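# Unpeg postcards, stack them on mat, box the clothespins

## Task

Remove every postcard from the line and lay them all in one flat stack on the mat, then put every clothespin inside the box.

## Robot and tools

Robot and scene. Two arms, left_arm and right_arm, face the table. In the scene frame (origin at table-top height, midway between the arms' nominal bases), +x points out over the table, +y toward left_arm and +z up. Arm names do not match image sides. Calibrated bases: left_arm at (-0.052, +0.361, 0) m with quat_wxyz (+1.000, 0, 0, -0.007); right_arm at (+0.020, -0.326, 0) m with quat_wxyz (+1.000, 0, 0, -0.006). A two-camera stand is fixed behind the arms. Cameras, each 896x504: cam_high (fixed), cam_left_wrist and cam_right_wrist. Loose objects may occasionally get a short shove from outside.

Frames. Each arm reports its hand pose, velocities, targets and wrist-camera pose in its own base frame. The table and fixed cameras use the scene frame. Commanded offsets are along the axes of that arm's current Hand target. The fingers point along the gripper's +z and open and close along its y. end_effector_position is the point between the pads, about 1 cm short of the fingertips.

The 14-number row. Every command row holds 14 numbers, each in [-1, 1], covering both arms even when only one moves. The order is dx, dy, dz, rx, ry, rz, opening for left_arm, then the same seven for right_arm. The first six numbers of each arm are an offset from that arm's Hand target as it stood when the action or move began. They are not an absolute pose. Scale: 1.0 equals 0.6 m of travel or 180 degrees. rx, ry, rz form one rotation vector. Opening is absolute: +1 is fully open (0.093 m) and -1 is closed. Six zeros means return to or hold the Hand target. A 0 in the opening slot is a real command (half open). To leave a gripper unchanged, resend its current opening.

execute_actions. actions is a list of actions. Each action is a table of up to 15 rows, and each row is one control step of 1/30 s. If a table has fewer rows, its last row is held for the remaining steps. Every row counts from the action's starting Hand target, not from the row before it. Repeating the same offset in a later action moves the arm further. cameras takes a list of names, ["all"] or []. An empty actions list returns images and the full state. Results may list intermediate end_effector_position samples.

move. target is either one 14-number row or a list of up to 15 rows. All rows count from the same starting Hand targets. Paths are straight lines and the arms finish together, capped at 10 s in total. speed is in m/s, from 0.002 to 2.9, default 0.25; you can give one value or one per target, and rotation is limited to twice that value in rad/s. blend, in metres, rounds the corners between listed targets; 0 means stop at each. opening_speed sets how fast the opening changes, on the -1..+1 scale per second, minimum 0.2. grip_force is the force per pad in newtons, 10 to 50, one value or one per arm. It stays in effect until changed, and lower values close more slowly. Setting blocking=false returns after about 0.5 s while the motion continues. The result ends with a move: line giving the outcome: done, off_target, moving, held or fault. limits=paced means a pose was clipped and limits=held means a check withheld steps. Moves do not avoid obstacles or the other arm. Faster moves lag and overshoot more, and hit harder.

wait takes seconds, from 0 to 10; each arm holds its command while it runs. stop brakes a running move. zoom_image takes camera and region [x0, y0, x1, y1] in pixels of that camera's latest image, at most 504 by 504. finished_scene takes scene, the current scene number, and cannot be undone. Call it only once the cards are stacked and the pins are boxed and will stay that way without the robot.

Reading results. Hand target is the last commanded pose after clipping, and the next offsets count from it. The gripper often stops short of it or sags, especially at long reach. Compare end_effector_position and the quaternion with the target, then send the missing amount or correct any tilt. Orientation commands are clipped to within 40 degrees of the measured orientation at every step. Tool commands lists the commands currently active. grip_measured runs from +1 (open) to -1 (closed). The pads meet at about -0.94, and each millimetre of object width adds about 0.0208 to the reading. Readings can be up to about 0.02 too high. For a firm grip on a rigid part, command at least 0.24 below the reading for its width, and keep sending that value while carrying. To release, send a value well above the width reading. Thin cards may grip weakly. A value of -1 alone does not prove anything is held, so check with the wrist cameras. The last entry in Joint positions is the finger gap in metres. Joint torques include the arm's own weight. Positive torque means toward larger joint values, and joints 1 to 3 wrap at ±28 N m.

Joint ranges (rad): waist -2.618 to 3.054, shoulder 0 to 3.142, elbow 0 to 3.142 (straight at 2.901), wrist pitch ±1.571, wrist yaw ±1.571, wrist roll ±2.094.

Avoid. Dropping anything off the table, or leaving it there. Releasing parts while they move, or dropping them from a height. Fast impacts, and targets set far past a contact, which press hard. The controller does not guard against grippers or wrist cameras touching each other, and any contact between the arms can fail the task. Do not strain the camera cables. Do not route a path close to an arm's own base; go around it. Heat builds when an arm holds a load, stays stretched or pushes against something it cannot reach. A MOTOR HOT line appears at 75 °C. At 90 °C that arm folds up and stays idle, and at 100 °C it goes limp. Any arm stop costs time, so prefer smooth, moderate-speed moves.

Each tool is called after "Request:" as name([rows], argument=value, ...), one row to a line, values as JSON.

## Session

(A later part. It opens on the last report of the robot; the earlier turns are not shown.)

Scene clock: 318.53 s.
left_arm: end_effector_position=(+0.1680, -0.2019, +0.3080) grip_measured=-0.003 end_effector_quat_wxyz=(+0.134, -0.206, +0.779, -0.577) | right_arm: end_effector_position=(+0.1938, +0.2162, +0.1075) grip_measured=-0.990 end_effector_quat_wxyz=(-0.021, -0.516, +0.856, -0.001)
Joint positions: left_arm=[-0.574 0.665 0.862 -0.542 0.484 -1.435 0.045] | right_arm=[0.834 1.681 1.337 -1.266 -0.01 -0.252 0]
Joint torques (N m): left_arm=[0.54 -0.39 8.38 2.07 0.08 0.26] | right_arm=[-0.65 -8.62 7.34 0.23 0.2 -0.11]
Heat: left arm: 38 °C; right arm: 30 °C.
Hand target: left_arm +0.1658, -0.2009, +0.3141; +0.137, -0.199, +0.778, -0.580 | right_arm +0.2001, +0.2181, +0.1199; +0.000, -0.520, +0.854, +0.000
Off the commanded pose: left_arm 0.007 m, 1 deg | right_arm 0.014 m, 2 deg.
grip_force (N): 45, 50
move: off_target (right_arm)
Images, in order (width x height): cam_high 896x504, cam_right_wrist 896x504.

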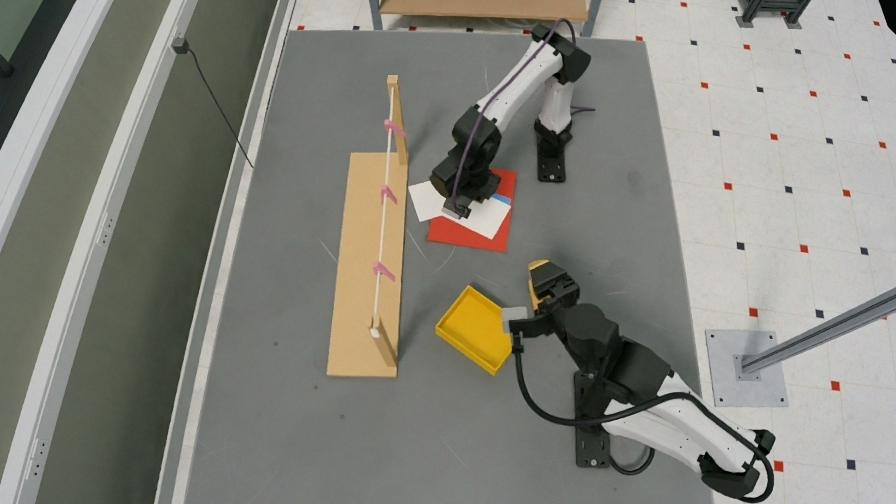

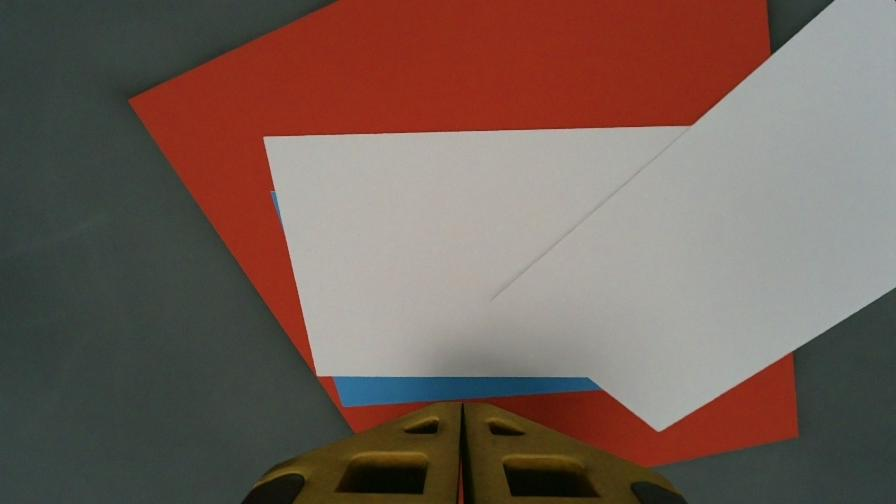

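Request:
move([
  [0,0,0,0,0,0,0,0.0421,-0.0985,0.1,0,0,0,-1],
  [0,0,0,0,0,0,0,0.0421,-0.0985,0.1898,0,0,0,-1],
  [0,0,0,0,0,0,0,0.0302,0.0788,0.1898,0,0,0.08,-1],
  [0,0,0,0,0,0,0,0.0302,0.0788,0.0,0,0,0.08,-1],
  [0,0,0,0,0,0,0,0.1863,-0.0025,-0.1333,0,0,0.08,-1],
], speed=[0.2,0.07,0.08,0.2,0.25], blend=[0.01,0,0,0.02,0], cameras=["cam_right_wrist","cam_high"])

Request:
zoom_image(camera="cam_high", region=[400, 140, 560, 260])

Scene clock: 325.37 s.
left_arm: end_effector_position=(+0.1680, -0.2019, +0.3080) grip_measured=-0.003 end_effector_quat_wxyz=(+0.134, -0.206, +0.779, -0.577) | right_arm: end_effector_position=(+0.1486, +0.1167, +0.1913) grip_measured=-0.990 end_effector_quat_wxyz=(+0.018, -0.406, +0.914, +0.000)
Joint positions: left_arm=[-0.574 0.665 0.862 -0.542 0.484 -1.435 0.045] | right_arm=[0.674 1.254 1.292 -1.573 0.009 -0.162 0]
Joint torques (N m): left_arm=[0.54 -0.42 8.39 2.07 0.08 0.25] | right_arm=[-0.85 -3.85 7.15 0.35 -0.02 -0.08]
Heat: left arm: 38 °C; right arm: 29 °C.
Hand target: left_arm +0.1658, -0.2009, +0.3141; +0.137, -0.199, +0.778, -0.580 | right_arm +0.1500, +0.1182, +0.1999; +0.000, -0.409, +0.913, +0.000
Off the commanded pose: left_arm 0.007 m, 1 deg | right_arm 0.009 m, 2 deg.
joint sent to its limit (right arm) — joint 4 (wrist pitch), lower limit. The joint targets are off in orientation, not in position.
grip_force (N): 45, 50
move: done
Images, in order (width x height): cam_high 896x504, cam_right_wrist 896x504.

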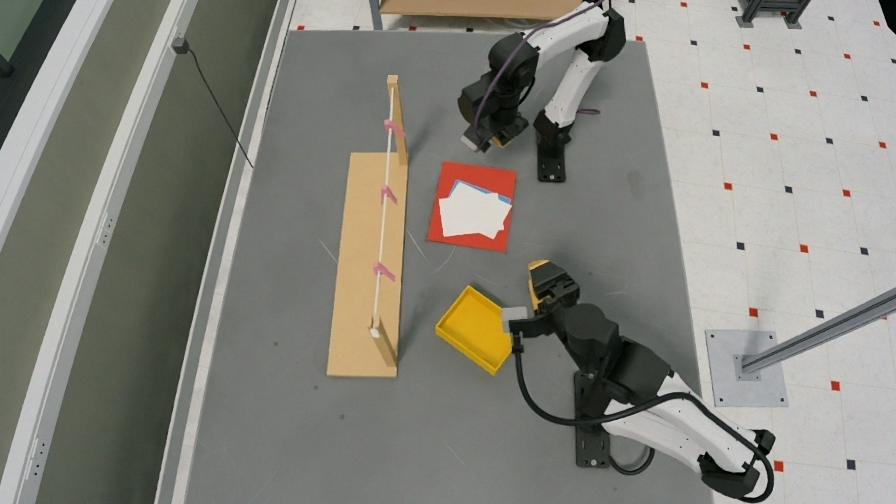

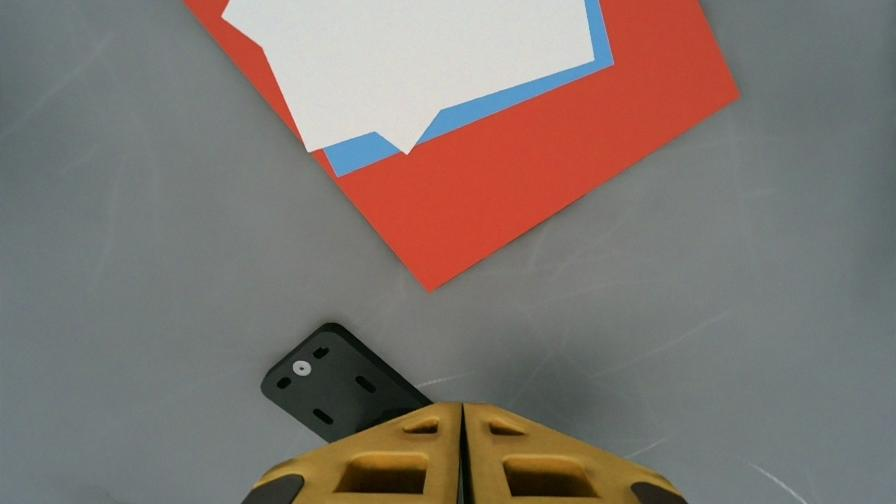

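Scaled by 3.150 from the camera's 896x504 image, which has a finer 1280x720 frame.

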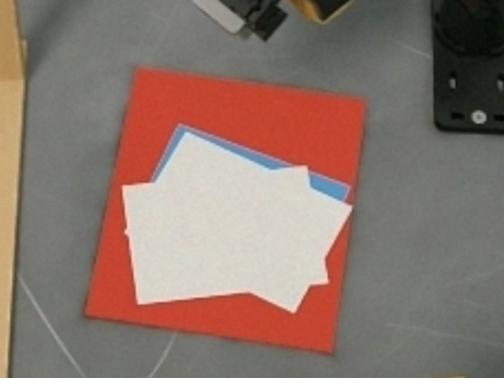

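Request:
move(target=[-0.1268,-0.0236,0.0925,-0.1951,-0.3282,0.3988,0,-0.1957,-0.094,-0.1667,0.2095,-0.4676,0.2095,0], speed=0.35, cameras=["all"])

Scene clock: 330.53 s.
left_arm: end_effector_position=(+0.2581, -0.2172, +0.3144) grip_measured=-0.003 end_effector_quat_wxyz=(+0.706, +0.004, +0.708, -0.004) | right_arm: end_effector_position=(+0.2688, +0.1711, +0.2981) grip_measured=-0.001 end_effector_quat_wxyz=(+0.702, -0.011, +0.712, +0.001)
Joint positions: left_arm=[-1.176 1.14 0.749 0.381 -1.163 -0.008 0.045] | right_arm=[1.033 0.974 0.616 0.333 1.017 0.008 0.045]
Joint torques (N m): left_arm=[0.58 -2.86 5.97 2.1 -0.17 0.12] | right_arm=[-0.84 -1.83 5.56 1.91 0.23 -0.09]
Heat: left arm: 38 °C; right arm: 29 °C.
Hand target: left_arm +0.2598, -0.2158, +0.3101; +0.707, +0.000, +0.708, +0.000 | right_arm +0.2703, +0.1683, +0.2998; +0.707, +0.000, +0.707, +0.000
Off the commanded pose: left_arm 0.005 m, 1 deg | right_arm 0.004 m, 1 deg.
grip_force (N): 45, 50
move: done

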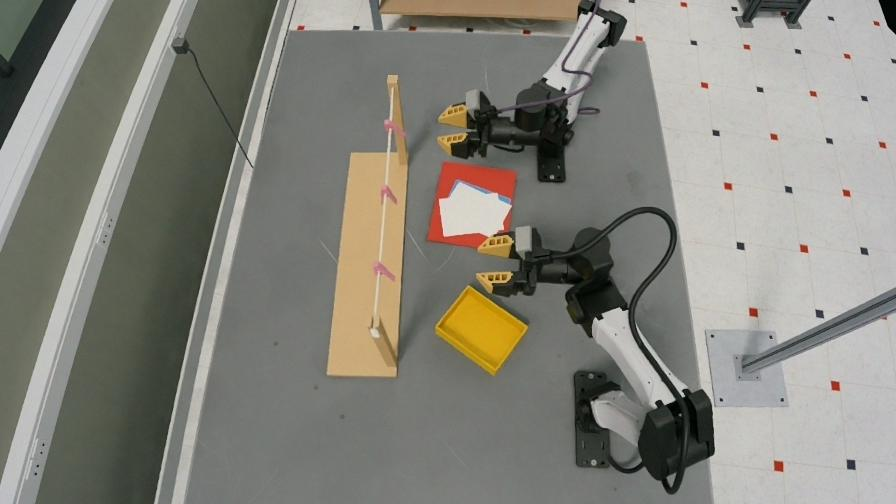

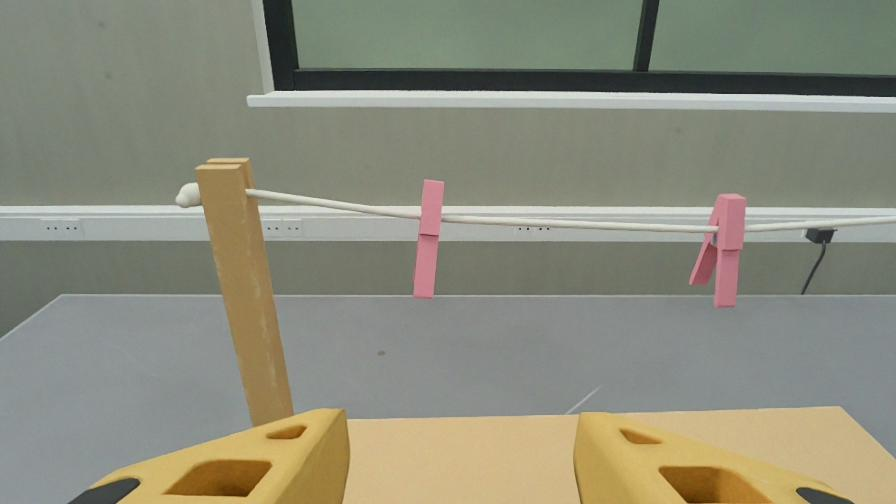

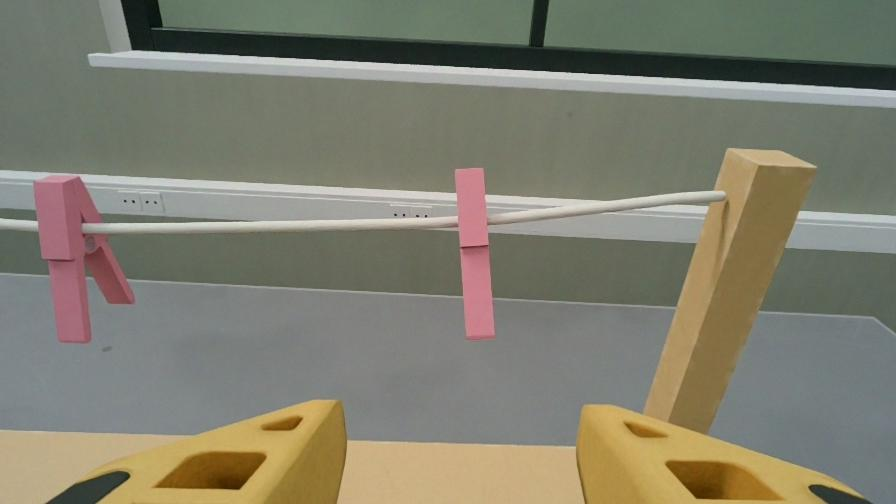

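Request:
move(target=[0.045,0.023,0.225,0,0,0,0,0.0117,-0.0105,0.0745,0,0,0,0], speed=0.2, cameras=["cam_left_wrist","cam_right_wrist"])

Scene clock: 337.00 s.
left_arm: end_effector_position=(+0.3895, -0.1968, +0.2693) grip_measured=-0.003 end_effector_quat_wxyz=(+0.695, +0.006, +0.719, +0.014) | right_arm: end_effector_position=(+0.3124, +0.1598, +0.2810) grip_measured=-0.001 end_effector_quat_wxyz=(+0.696, -0.008, +0.718, -0.014)
Joint positions: left_arm=[-0.732 1.46 0.823 0.591 -0.743 -0.003 0.045] | right_arm=[0.842 1.085 0.616 0.422 0.85 0.005 0.045]
Joint torques (N m): left_arm=[0.35 -5.07 9.68 2.38 0 0.14] | right_arm=[-0.53 -2.58 7.19 1.99 -0.04 -0.05]
Heat: left arm: 38 °C; right arm: 30 °C.
Hand target: left_arm +0.3947, -0.2019, +0.2829; +0.707, +0.000, +0.708, +0.000 | right_arm +0.3150, +0.1619, +0.2928; +0.707, +0.000, +0.707, +0.000
Off the commanded pose: left_arm 0.015 m, 3 deg | right_arm 0.012 m, 3 deg.
grip_force (N): 45, 50
move: off_target (left_arm, right_arm)
Images, in order (width x height): cam_left_wrist 896x504, cam_right_wrist 896x504.

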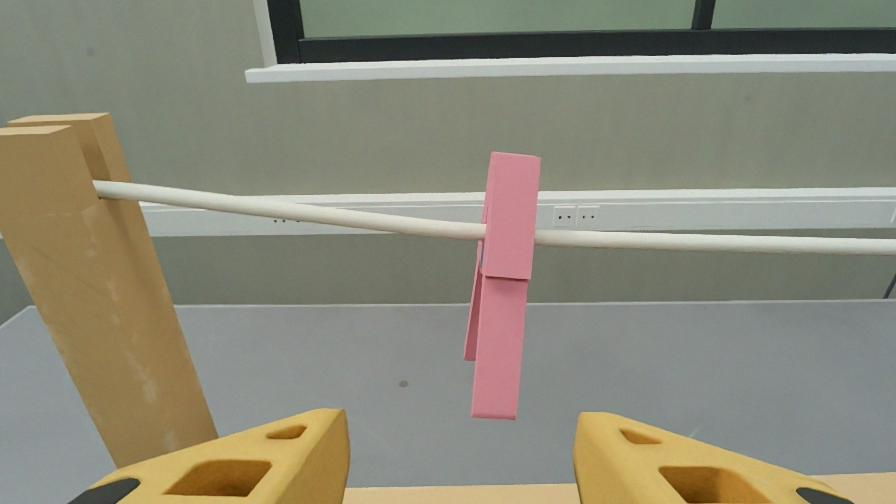

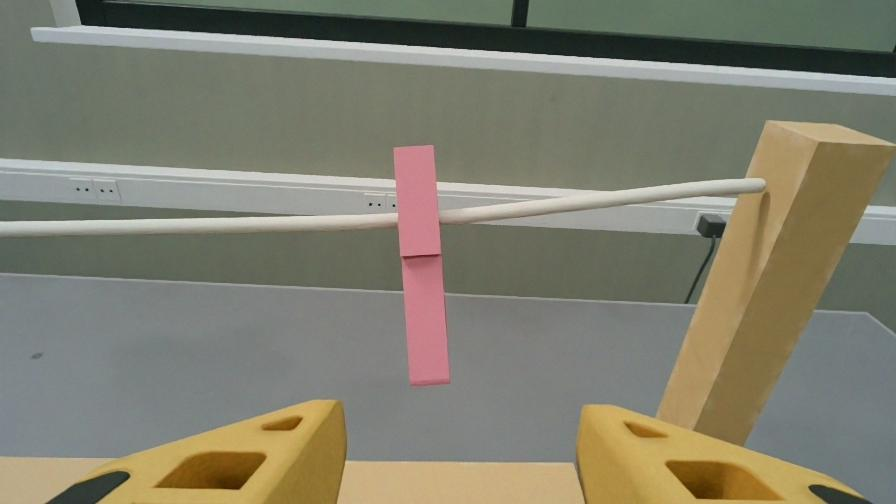

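Request:
move(target=[-0.0218,-0.0195,0.078,0,-0.014,0,0,-0.022,0.0142,0.0917,0,-0.011,0,0], speed=0.12, cameras=["all"])

Scene clock: 338.90 s.
left_arm: end_effector_position=(+0.4359, -0.2094, +0.2829) grip_measured=-0.003 end_effector_quat_wxyz=(+0.710, +0.004, +0.704, +0.011) | right_arm: end_effector_position=(+0.3652, +0.1671, +0.2832) grip_measured=-0.001 end_effector_quat_wxyz=(+0.700, -0.011, +0.714, -0.018)
Joint positions: left_arm=[-0.668 1.623 0.99 0.644 -0.678 0.029 0.045] | right_arm=[0.709 1.285 0.729 0.531 0.718 -0.025 0.045]
Joint torques (N m): left_arm=[0.43 -6.32 9.77 2.39 0.03 0.18] | right_arm=[-0.68 -4.27 9.43 2.12 -0.02 -0.04]
Heat: left arm: 38 °C; right arm: 30 °C.
Hand target: left_arm +0.4414, -0.2138, +0.2959; +0.722, +0.000, +0.692, +0.000 | right_arm +0.3700, +0.1704, +0.3061; +0.719, +0.000, +0.695, +0.000
Off the commanded pose: left_arm 0.015 m, 2 deg | right_arm 0.024 m, 4 deg.
grip_force (N): 45, 50
move: off_target (left_arm, right_arm)

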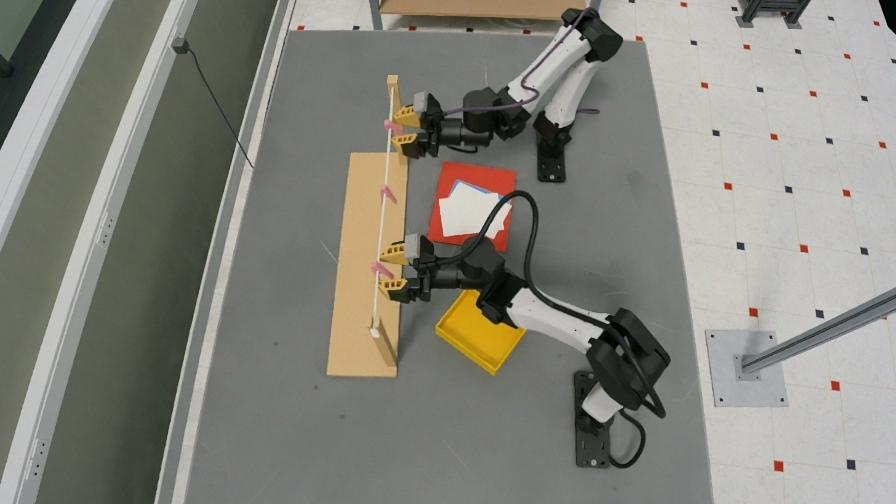

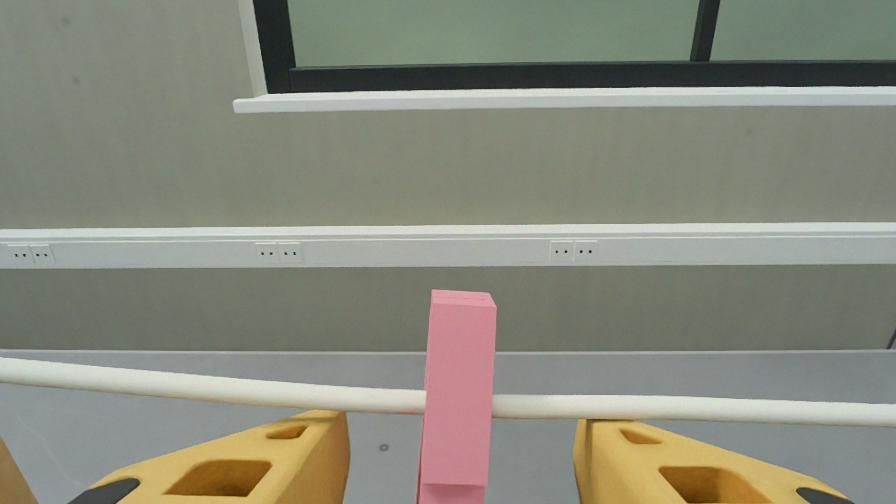

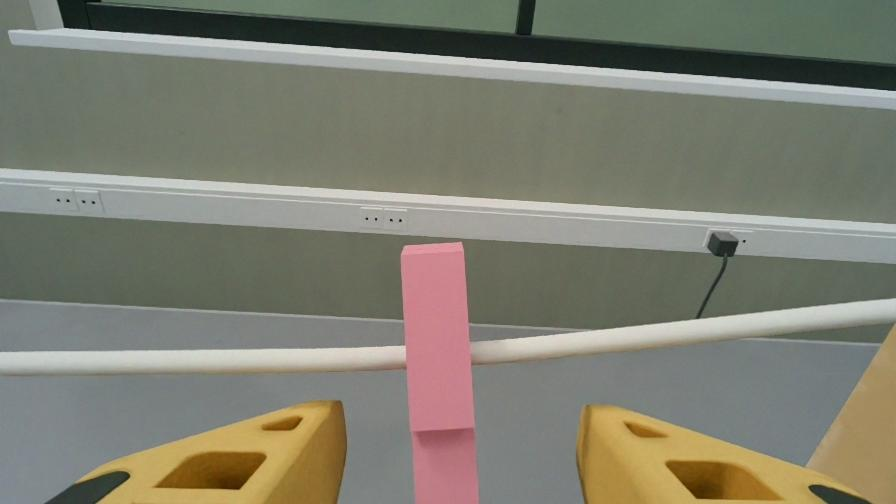

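Request:
move(target=[0,0,0,0,0,0,-1,0,0.006,0,0,0,0,-1], grip_force=20, cameras=["cam_left_wrist","cam_right_wrist"])

Scene clock: 343.33 s.
left_arm: end_effector_position=(+0.4366, -0.2081, +0.2835) grip_measured=-0.757 end_effector_quat_wxyz=(+0.711, +0.003, +0.703, +0.012) | right_arm: end_effector_position=(+0.3671, +0.1688, +0.2833) grip_measured=-0.799 end_effector_quat_wxyz=(+0.700, -0.012, +0.714, -0.018)
Joint positions: left_arm=[-0.664 1.623 0.99 0.646 -0.676 0.03 0.009] | right_arm=[0.709 1.296 0.736 0.534 0.718 -0.025 0.007]
Joint torques (N m): left_arm=[0.12 -6.31 9.8 2.36 0.02 0.17] | right_arm=[0.03 -4.48 9.18 2.05 0.06 -0.09]
Heat: left arm: 38 °C; right arm: 30 °C.
Hand target: left_arm +0.4415, -0.2136, +0.2960; +0.722, +0.000, +0.692, +0.000 | right_arm +0.3700, +0.1740, +0.3061; +0.719, +0.000, +0.695, +0.000
Off the commanded pose: left_arm 0.015 m, 2 deg | right_arm 0.024 m, 4 deg.
grip_force (N): 20, 20
move: off_target (left_arm, right_arm)
Images, in order (width x height): cam_left_wrist 896x504, cam_right_wrist 896x504.

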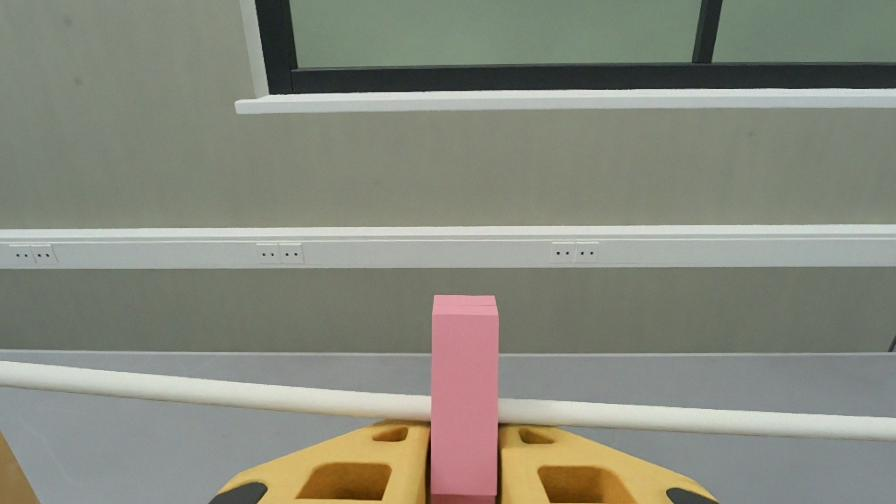

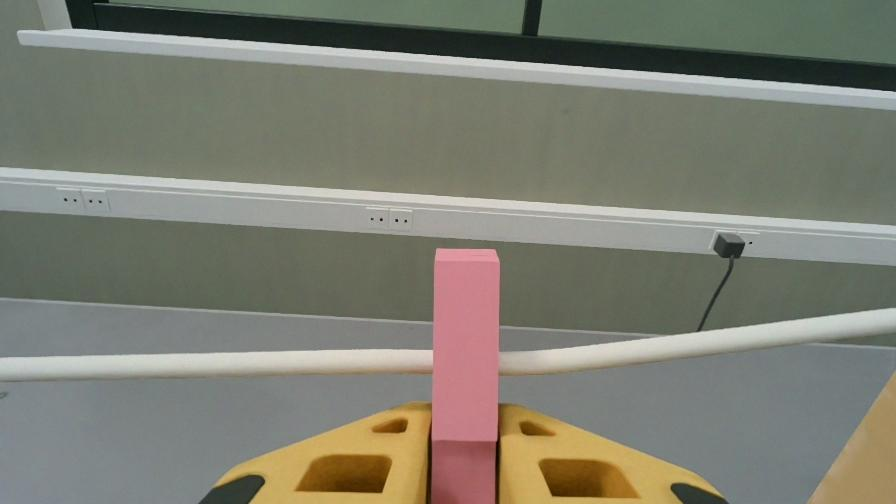

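Request:
move(target=[0.0933,0,0,0,0,0,-1,0.1017,0,0,0,0,0,-1], speed=0.05, cameras=["all"])

Scene clock: 345.30 s.
left_arm: end_effector_position=(+0.4405, -0.2089, +0.2737) grip_measured=-0.765 end_effector_quat_wxyz=(+0.748, -0.029, +0.663, -0.017) | right_arm: end_effector_position=(+0.3698, +0.1713, +0.2739) grip_measured=-0.800 end_effector_quat_wxyz=(+0.745, +0.027, +0.667, +0.021)
Joint positions: left_arm=[-0.66 1.716 0.923 0.947 -0.675 0.03 0.008] | right_arm=[0.709 1.406 0.628 0.924 0.716 -0.028 0.007]
Joint torques (N m): left_arm=[0.14 -5.34 4.42 1.5 0.11 0.16] | right_arm=[-0.42 -3.03 3.44 1.08 -0.08 -0.06]
Heat: left arm: 38 °C; right arm: 30 °C.
Hand target: left_arm +0.4439, -0.2136, +0.2401; +0.722, +0.000, +0.692, +0.000 | right_arm +0.3721, +0.1740, +0.2451; +0.719, +0.000, +0.695, +0.000
Off the commanded pose: left_arm 0.034 m, 6 deg | right_arm 0.029 m, 6 deg.
grip_force (N): 20, 20
move: off_target (left_arm, right_arm)

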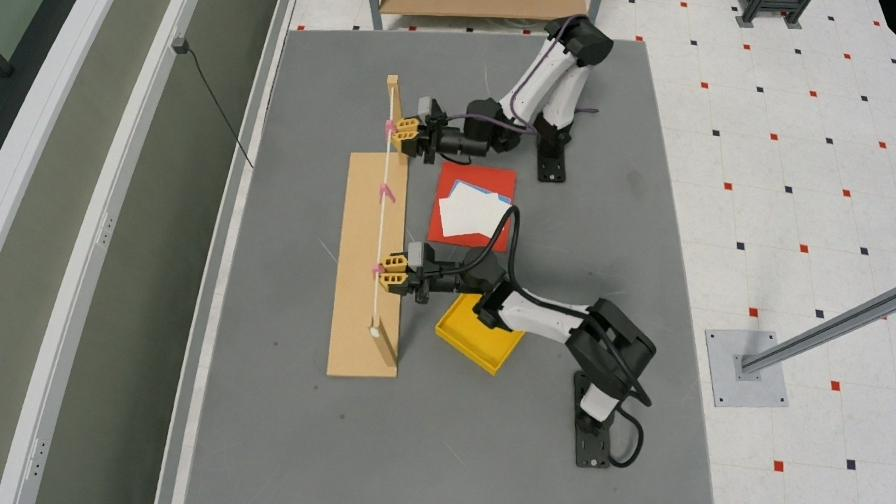

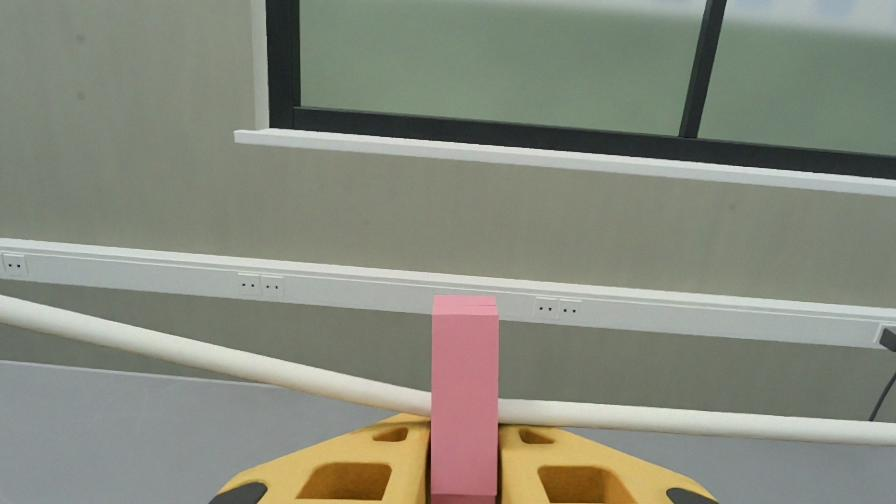

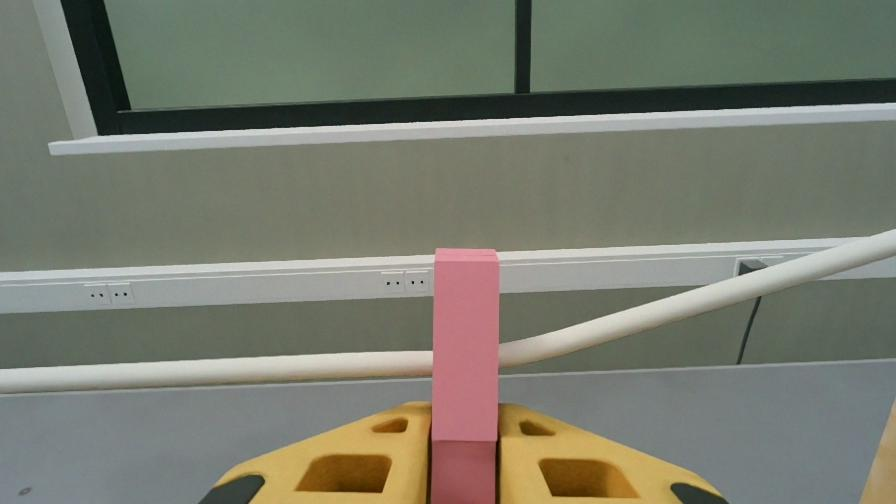

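Request:
move([
  [-0.06,0,0,0,0,0,-1,-0.06,0,0,0,0,0,-1],
  [-0.06,0,0,0,0,0,0,-0.06,0,0,0,0,0,0],
  [-0.05,0,-0.2,0,0,0,0,-0.05,0,-0.2,0,0,0,0],
], speed=[0.06,0.06,0.15], grip_force=45, cameras=["all"])

Scene clock: 352.07 s.
left_arm: end_effector_position=(+0.3264, -0.2181, +0.2582) grip_measured=-0.003 end_effector_quat_wxyz=(+0.715, +0.010, +0.699, +0.006) | right_arm: end_effector_position=(+0.2534, +0.1765, +0.2678) grip_measured=-0.001 end_effector_quat_wxyz=(+0.716, -0.007, +0.698, -0.004)
Joint positions: left_arm=[-0.941 1.395 0.649 0.785 -0.934 0.055 0.045] | right_arm=[1.12 1.021 0.462 0.616 1.116 -0.067 0.045]
Joint torques (N m): left_arm=[-0.21 -7.08 5.63 2.19 -0.19 0.16] | right_arm=[0.2 -3.43 5.22 1.68 0.14 -0.04]
Heat: left arm: 38 °C; right arm: 30 °C.
Hand target: left_arm +0.3228, -0.2136, +0.2649; +0.722, +0.000, +0.692, +0.000 | right_arm +0.2511, +0.1740, +0.2709; +0.719, +0.000, +0.695, +0.000
Off the commanded pose: left_arm 0.009 m, 2 deg | right_arm 0.005 m, 1 deg.
grip_force (N): 45, 45
move: done

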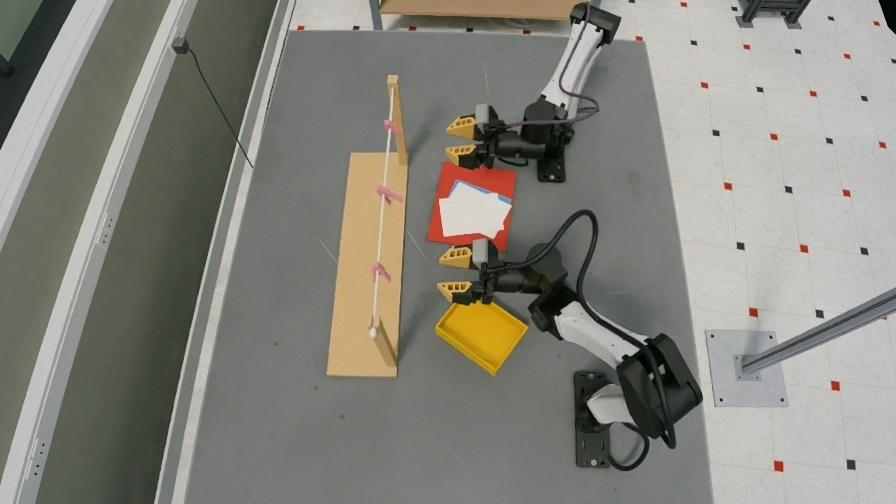

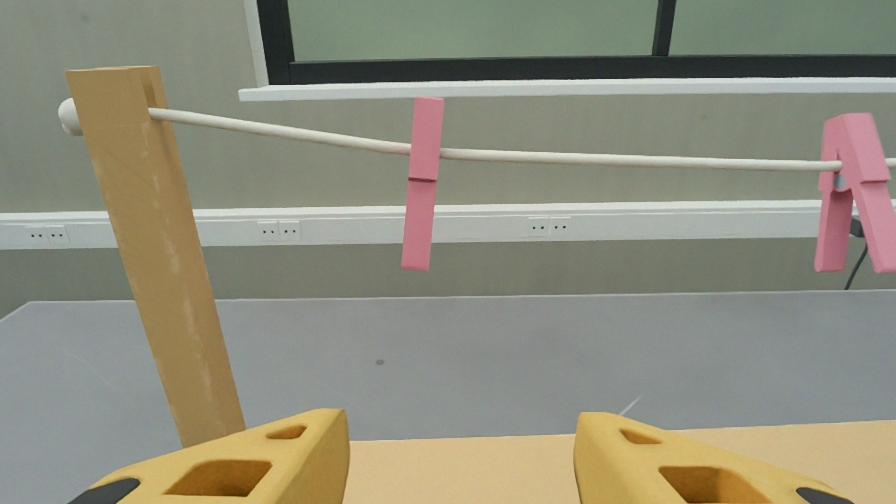

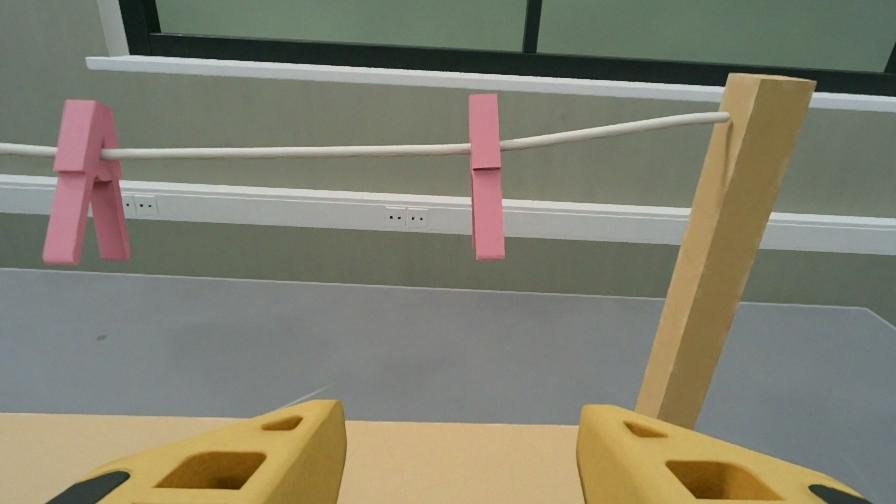

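Request:
move([
  [-0.1,0.1,-0.2167,0,0,0,0,0,0.05,0,0,0,0,1],
  [-0.1,0.1,-0.2167,0,0,0,0,0.1265,0.27,0.098,-0.3056,0.01,0,1],
], speed=0.25, blend=[0.02,0], cameras=["all"])

Scene clock: 365.40 s.
left_arm: end_effector_position=(+0.1909, -0.1538, +0.3248) grip_measured=-0.003 end_effector_quat_wxyz=(+0.724, -0.005, +0.690, -0.008) | right_arm: end_effector_position=(+0.3084, +0.3299, +0.1758) grip_measured=+1.000 end_effector_quat_wxyz=(+0.608, -0.338, +0.651, +0.305)
Joint positions: left_arm=[-1.424 0.78 0.519 0.57 -1.412 0.289 0.045] | right_arm=[0.746 1.639 0.589 0.973 -0.197 -0.029 0.093]
Joint torques (N m): left_arm=[-0.39 -0.79 5.76 1.35 -0.01 0.15] | right_arm=[-0.47 -6.09 7.68 2.24 -0.13 0.08]
Heat: left arm: 38 °C; right arm: 30 °C.
Hand target: left_arm +0.1903, -0.1538, +0.3193; +0.722, +0.000, +0.692, +0.000 | right_arm +0.3126, +0.3359, +0.1970; +0.627, -0.332, +0.627, +0.321
Off the commanded pose: left_arm 0.006 m, 1 deg | right_arm 0.023 m, 4 deg.
grip_force (N): 45, 45
move: off_target (right_arm)

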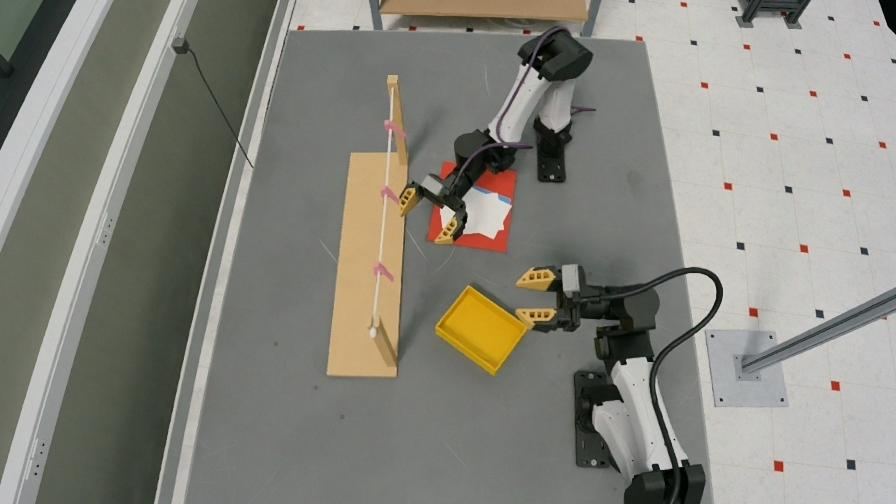

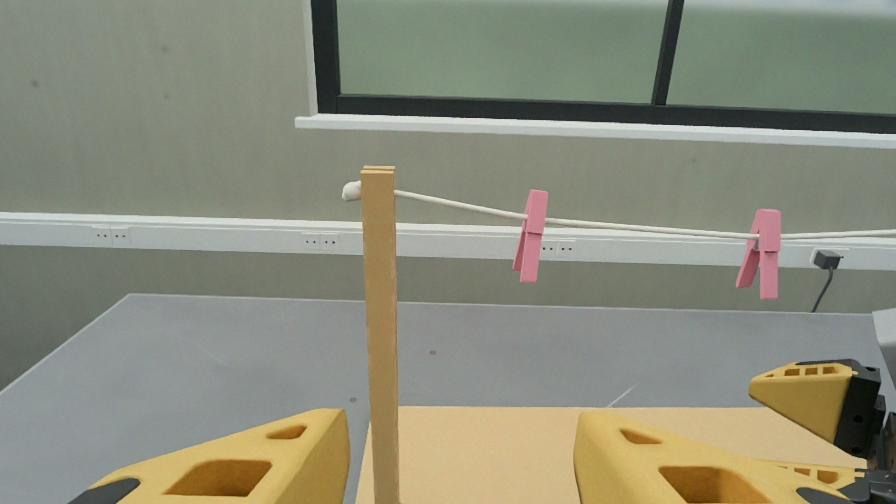

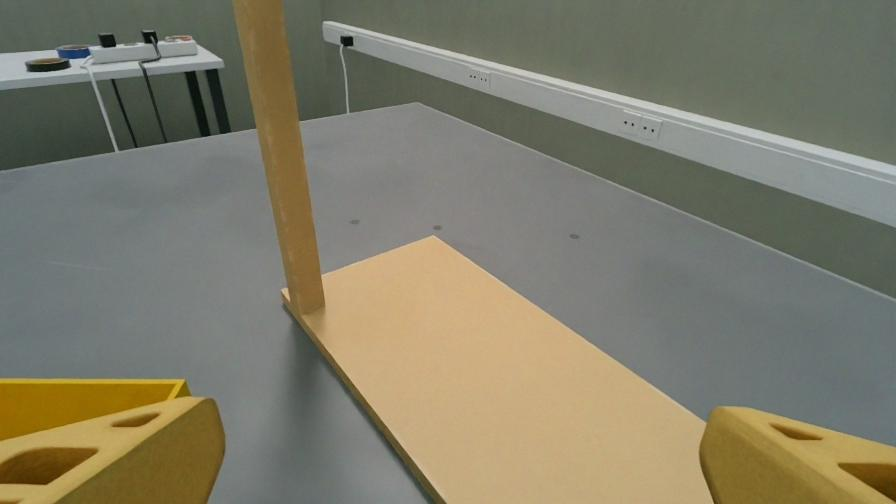

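Request:
move(target=[0,0,0,0,0,0,0,-0.03,0.0505,0.2724,-0.0956,-0.0125,-0.0833,1], speed=0.2, cameras=["all"])

Scene clock: 368.47 s.
left_arm: end_effector_position=(+0.1909, -0.1538, +0.3248) grip_measured=-0.003 end_effector_quat_wxyz=(+0.724, -0.005, +0.690, -0.008) | right_arm: end_effector_position=(+0.3822, +0.4807, +0.1944) grip_measured=+1.000 end_effector_quat_wxyz=(+0.602, -0.492, +0.536, +0.328)
Joint positions: left_arm=[-1.424 0.78 0.519 0.57 -1.412 0.289 0.045] | right_arm=[0.776 2.156 1.4 0.689 -0.463 -0.273 0.093]
Joint torques (N m): left_arm=[-0.39 -0.79 5.75 1.35 0 0.15] | right_arm=[0.18 -11.29 8.84 1.97 -0.13 -0.07]
Heat: left arm: 37 °C; right arm: 30 °C.
Hand target: left_arm +0.1903, -0.1538, +0.3193; +0.722, +0.000, +0.692, +0.000 | right_arm +0.3815, +0.4874, +0.2135; +0.619, -0.494, +0.511, +0.333
Off the commanded pose: left_arm 0.006 m, 1 deg | right_arm 0.020 m, 4 deg.
grip_force (N): 45, 45
move: off_target (right_arm)

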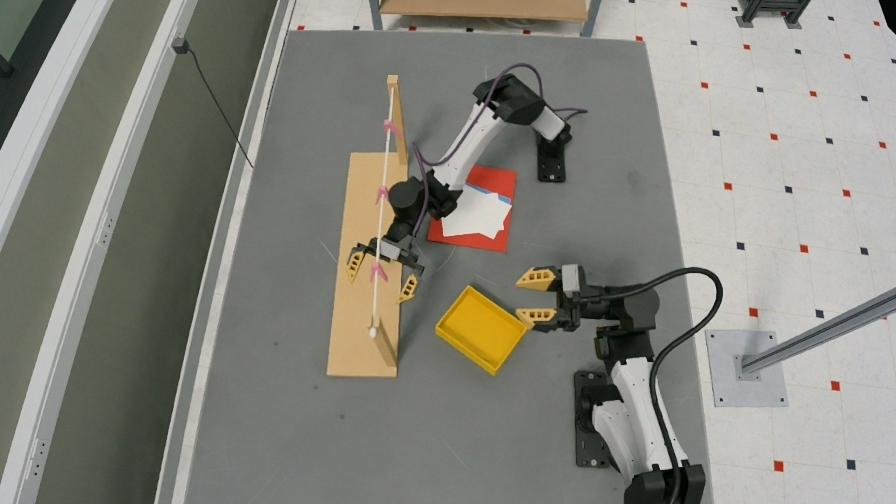

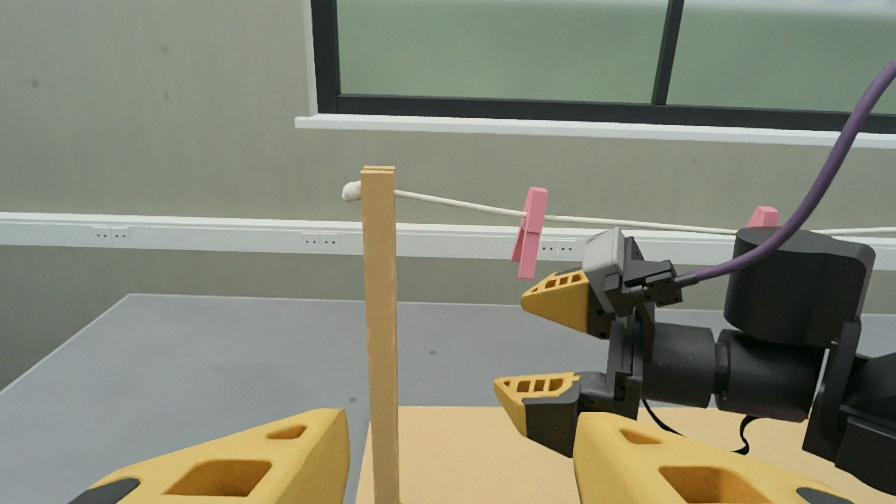

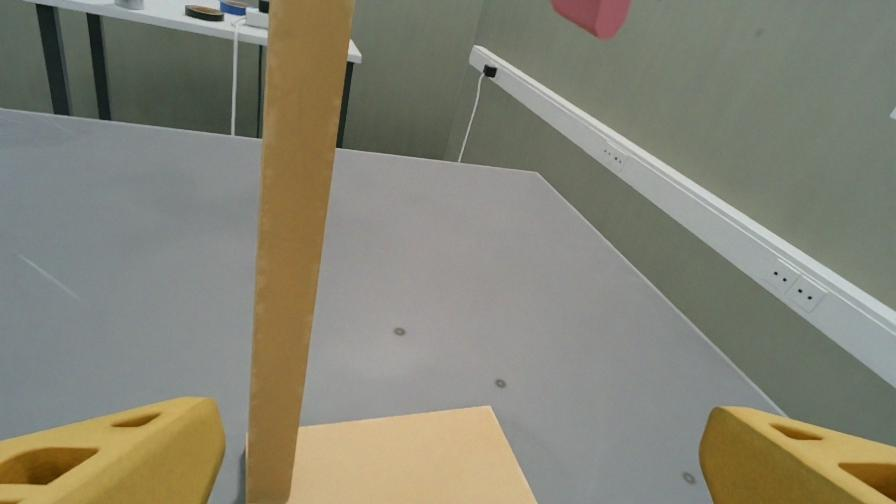

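Request:
move(target=[0,0,0,0,0,0,0,-0.0608,-0.011,0.0158,0,-0.02,0,1], speed=0.12, cameras=["all"])

Scene clock: 370.47 s.
left_arm: end_effector_position=(+0.1909, -0.1538, +0.3248) grip_measured=-0.003 end_effector_quat_wxyz=(+0.724, -0.005, +0.690, -0.008) | right_arm: end_effector_position=(+0.3829, +0.4927, +0.2285) grip_measured=+1.000 end_effector_quat_wxyz=(+0.621, -0.489, +0.512, +0.336)
Joint positions: left_arm=[-1.424 0.78 0.519 0.57 -1.412 0.289 0.045] | right_arm=[0.787 2.156 1.488 0.666 -0.471 -0.267 0.093]
Joint torques (N m): left_arm=[-0.38 -0.79 5.75 1.35 -0.01 0.15] | right_arm=[-0.02 -11.99 8.8 1.93 -0.11 0.15]
Heat: left arm: 37 °C; right arm: 30 °C.
Hand target: left_arm +0.1903, -0.1538, +0.3193; +0.722, +0.000, +0.692, +0.000 | right_arm +0.3812, +0.4979, +0.2503; +0.635, -0.484, +0.492, +0.348
Off the commanded pose: left_arm 0.006 m, 1 deg | right_arm 0.022 m, 3 deg.
grip_force (N): 45, 45
move: off_target (right_arm)

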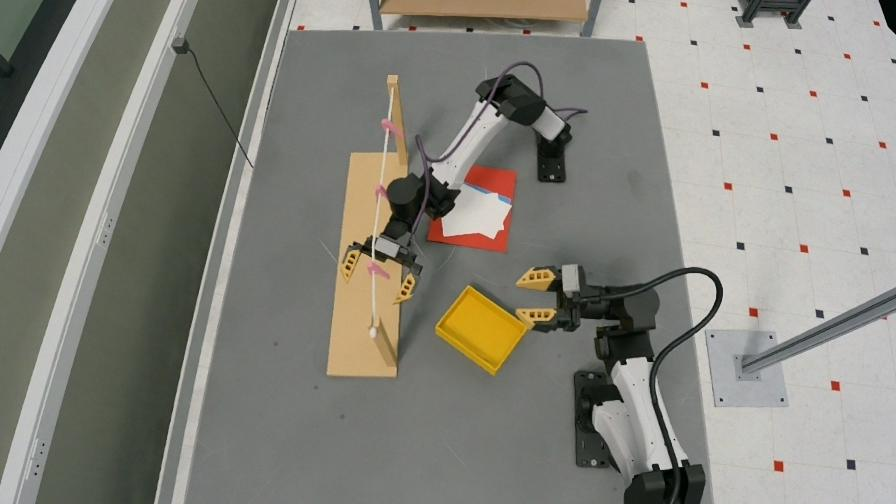

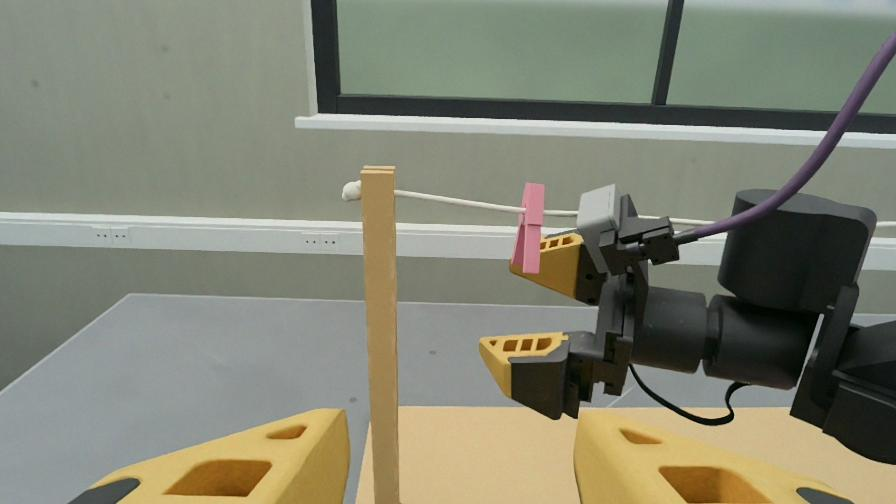

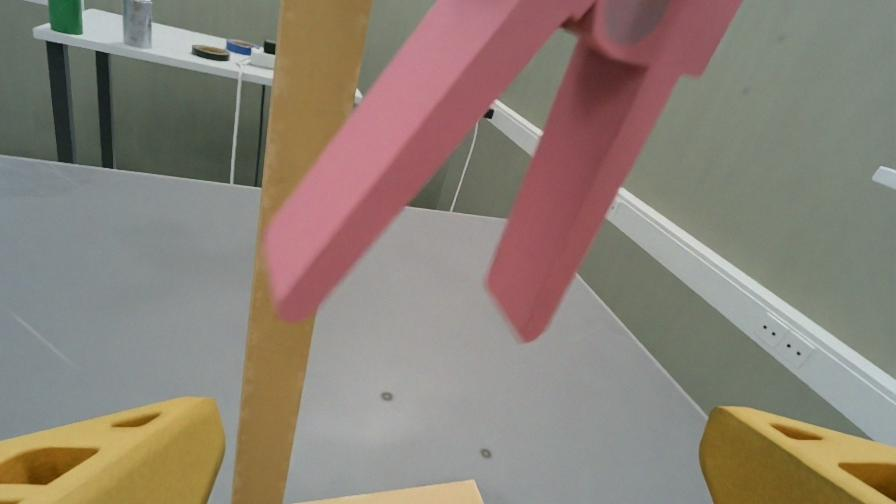

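Request:
zoom_image(camera="cam_high", region=[330, 180, 450, 320])

Request:
zoom_image(camera="cam_left_wrist", region=[460, 150, 760, 430])

Scaled by 3.600 from the camera's 896x504 image, which has a finer 1280x720 frame.

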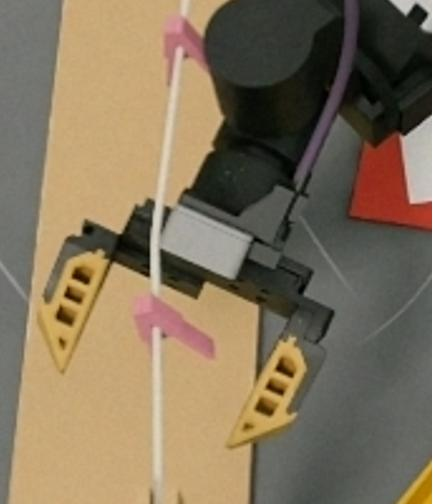

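Scaled by 1.680 from the camera's 896x504 image, which has a finer 1280x720 frame.

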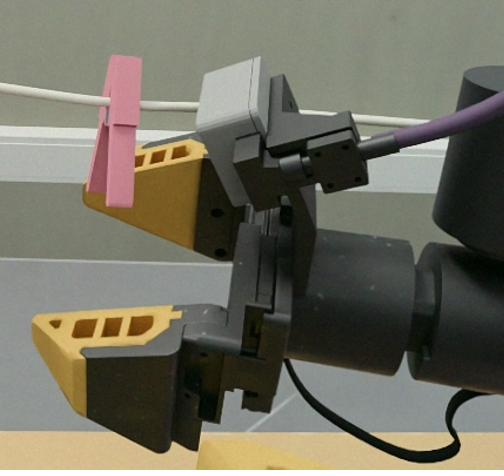

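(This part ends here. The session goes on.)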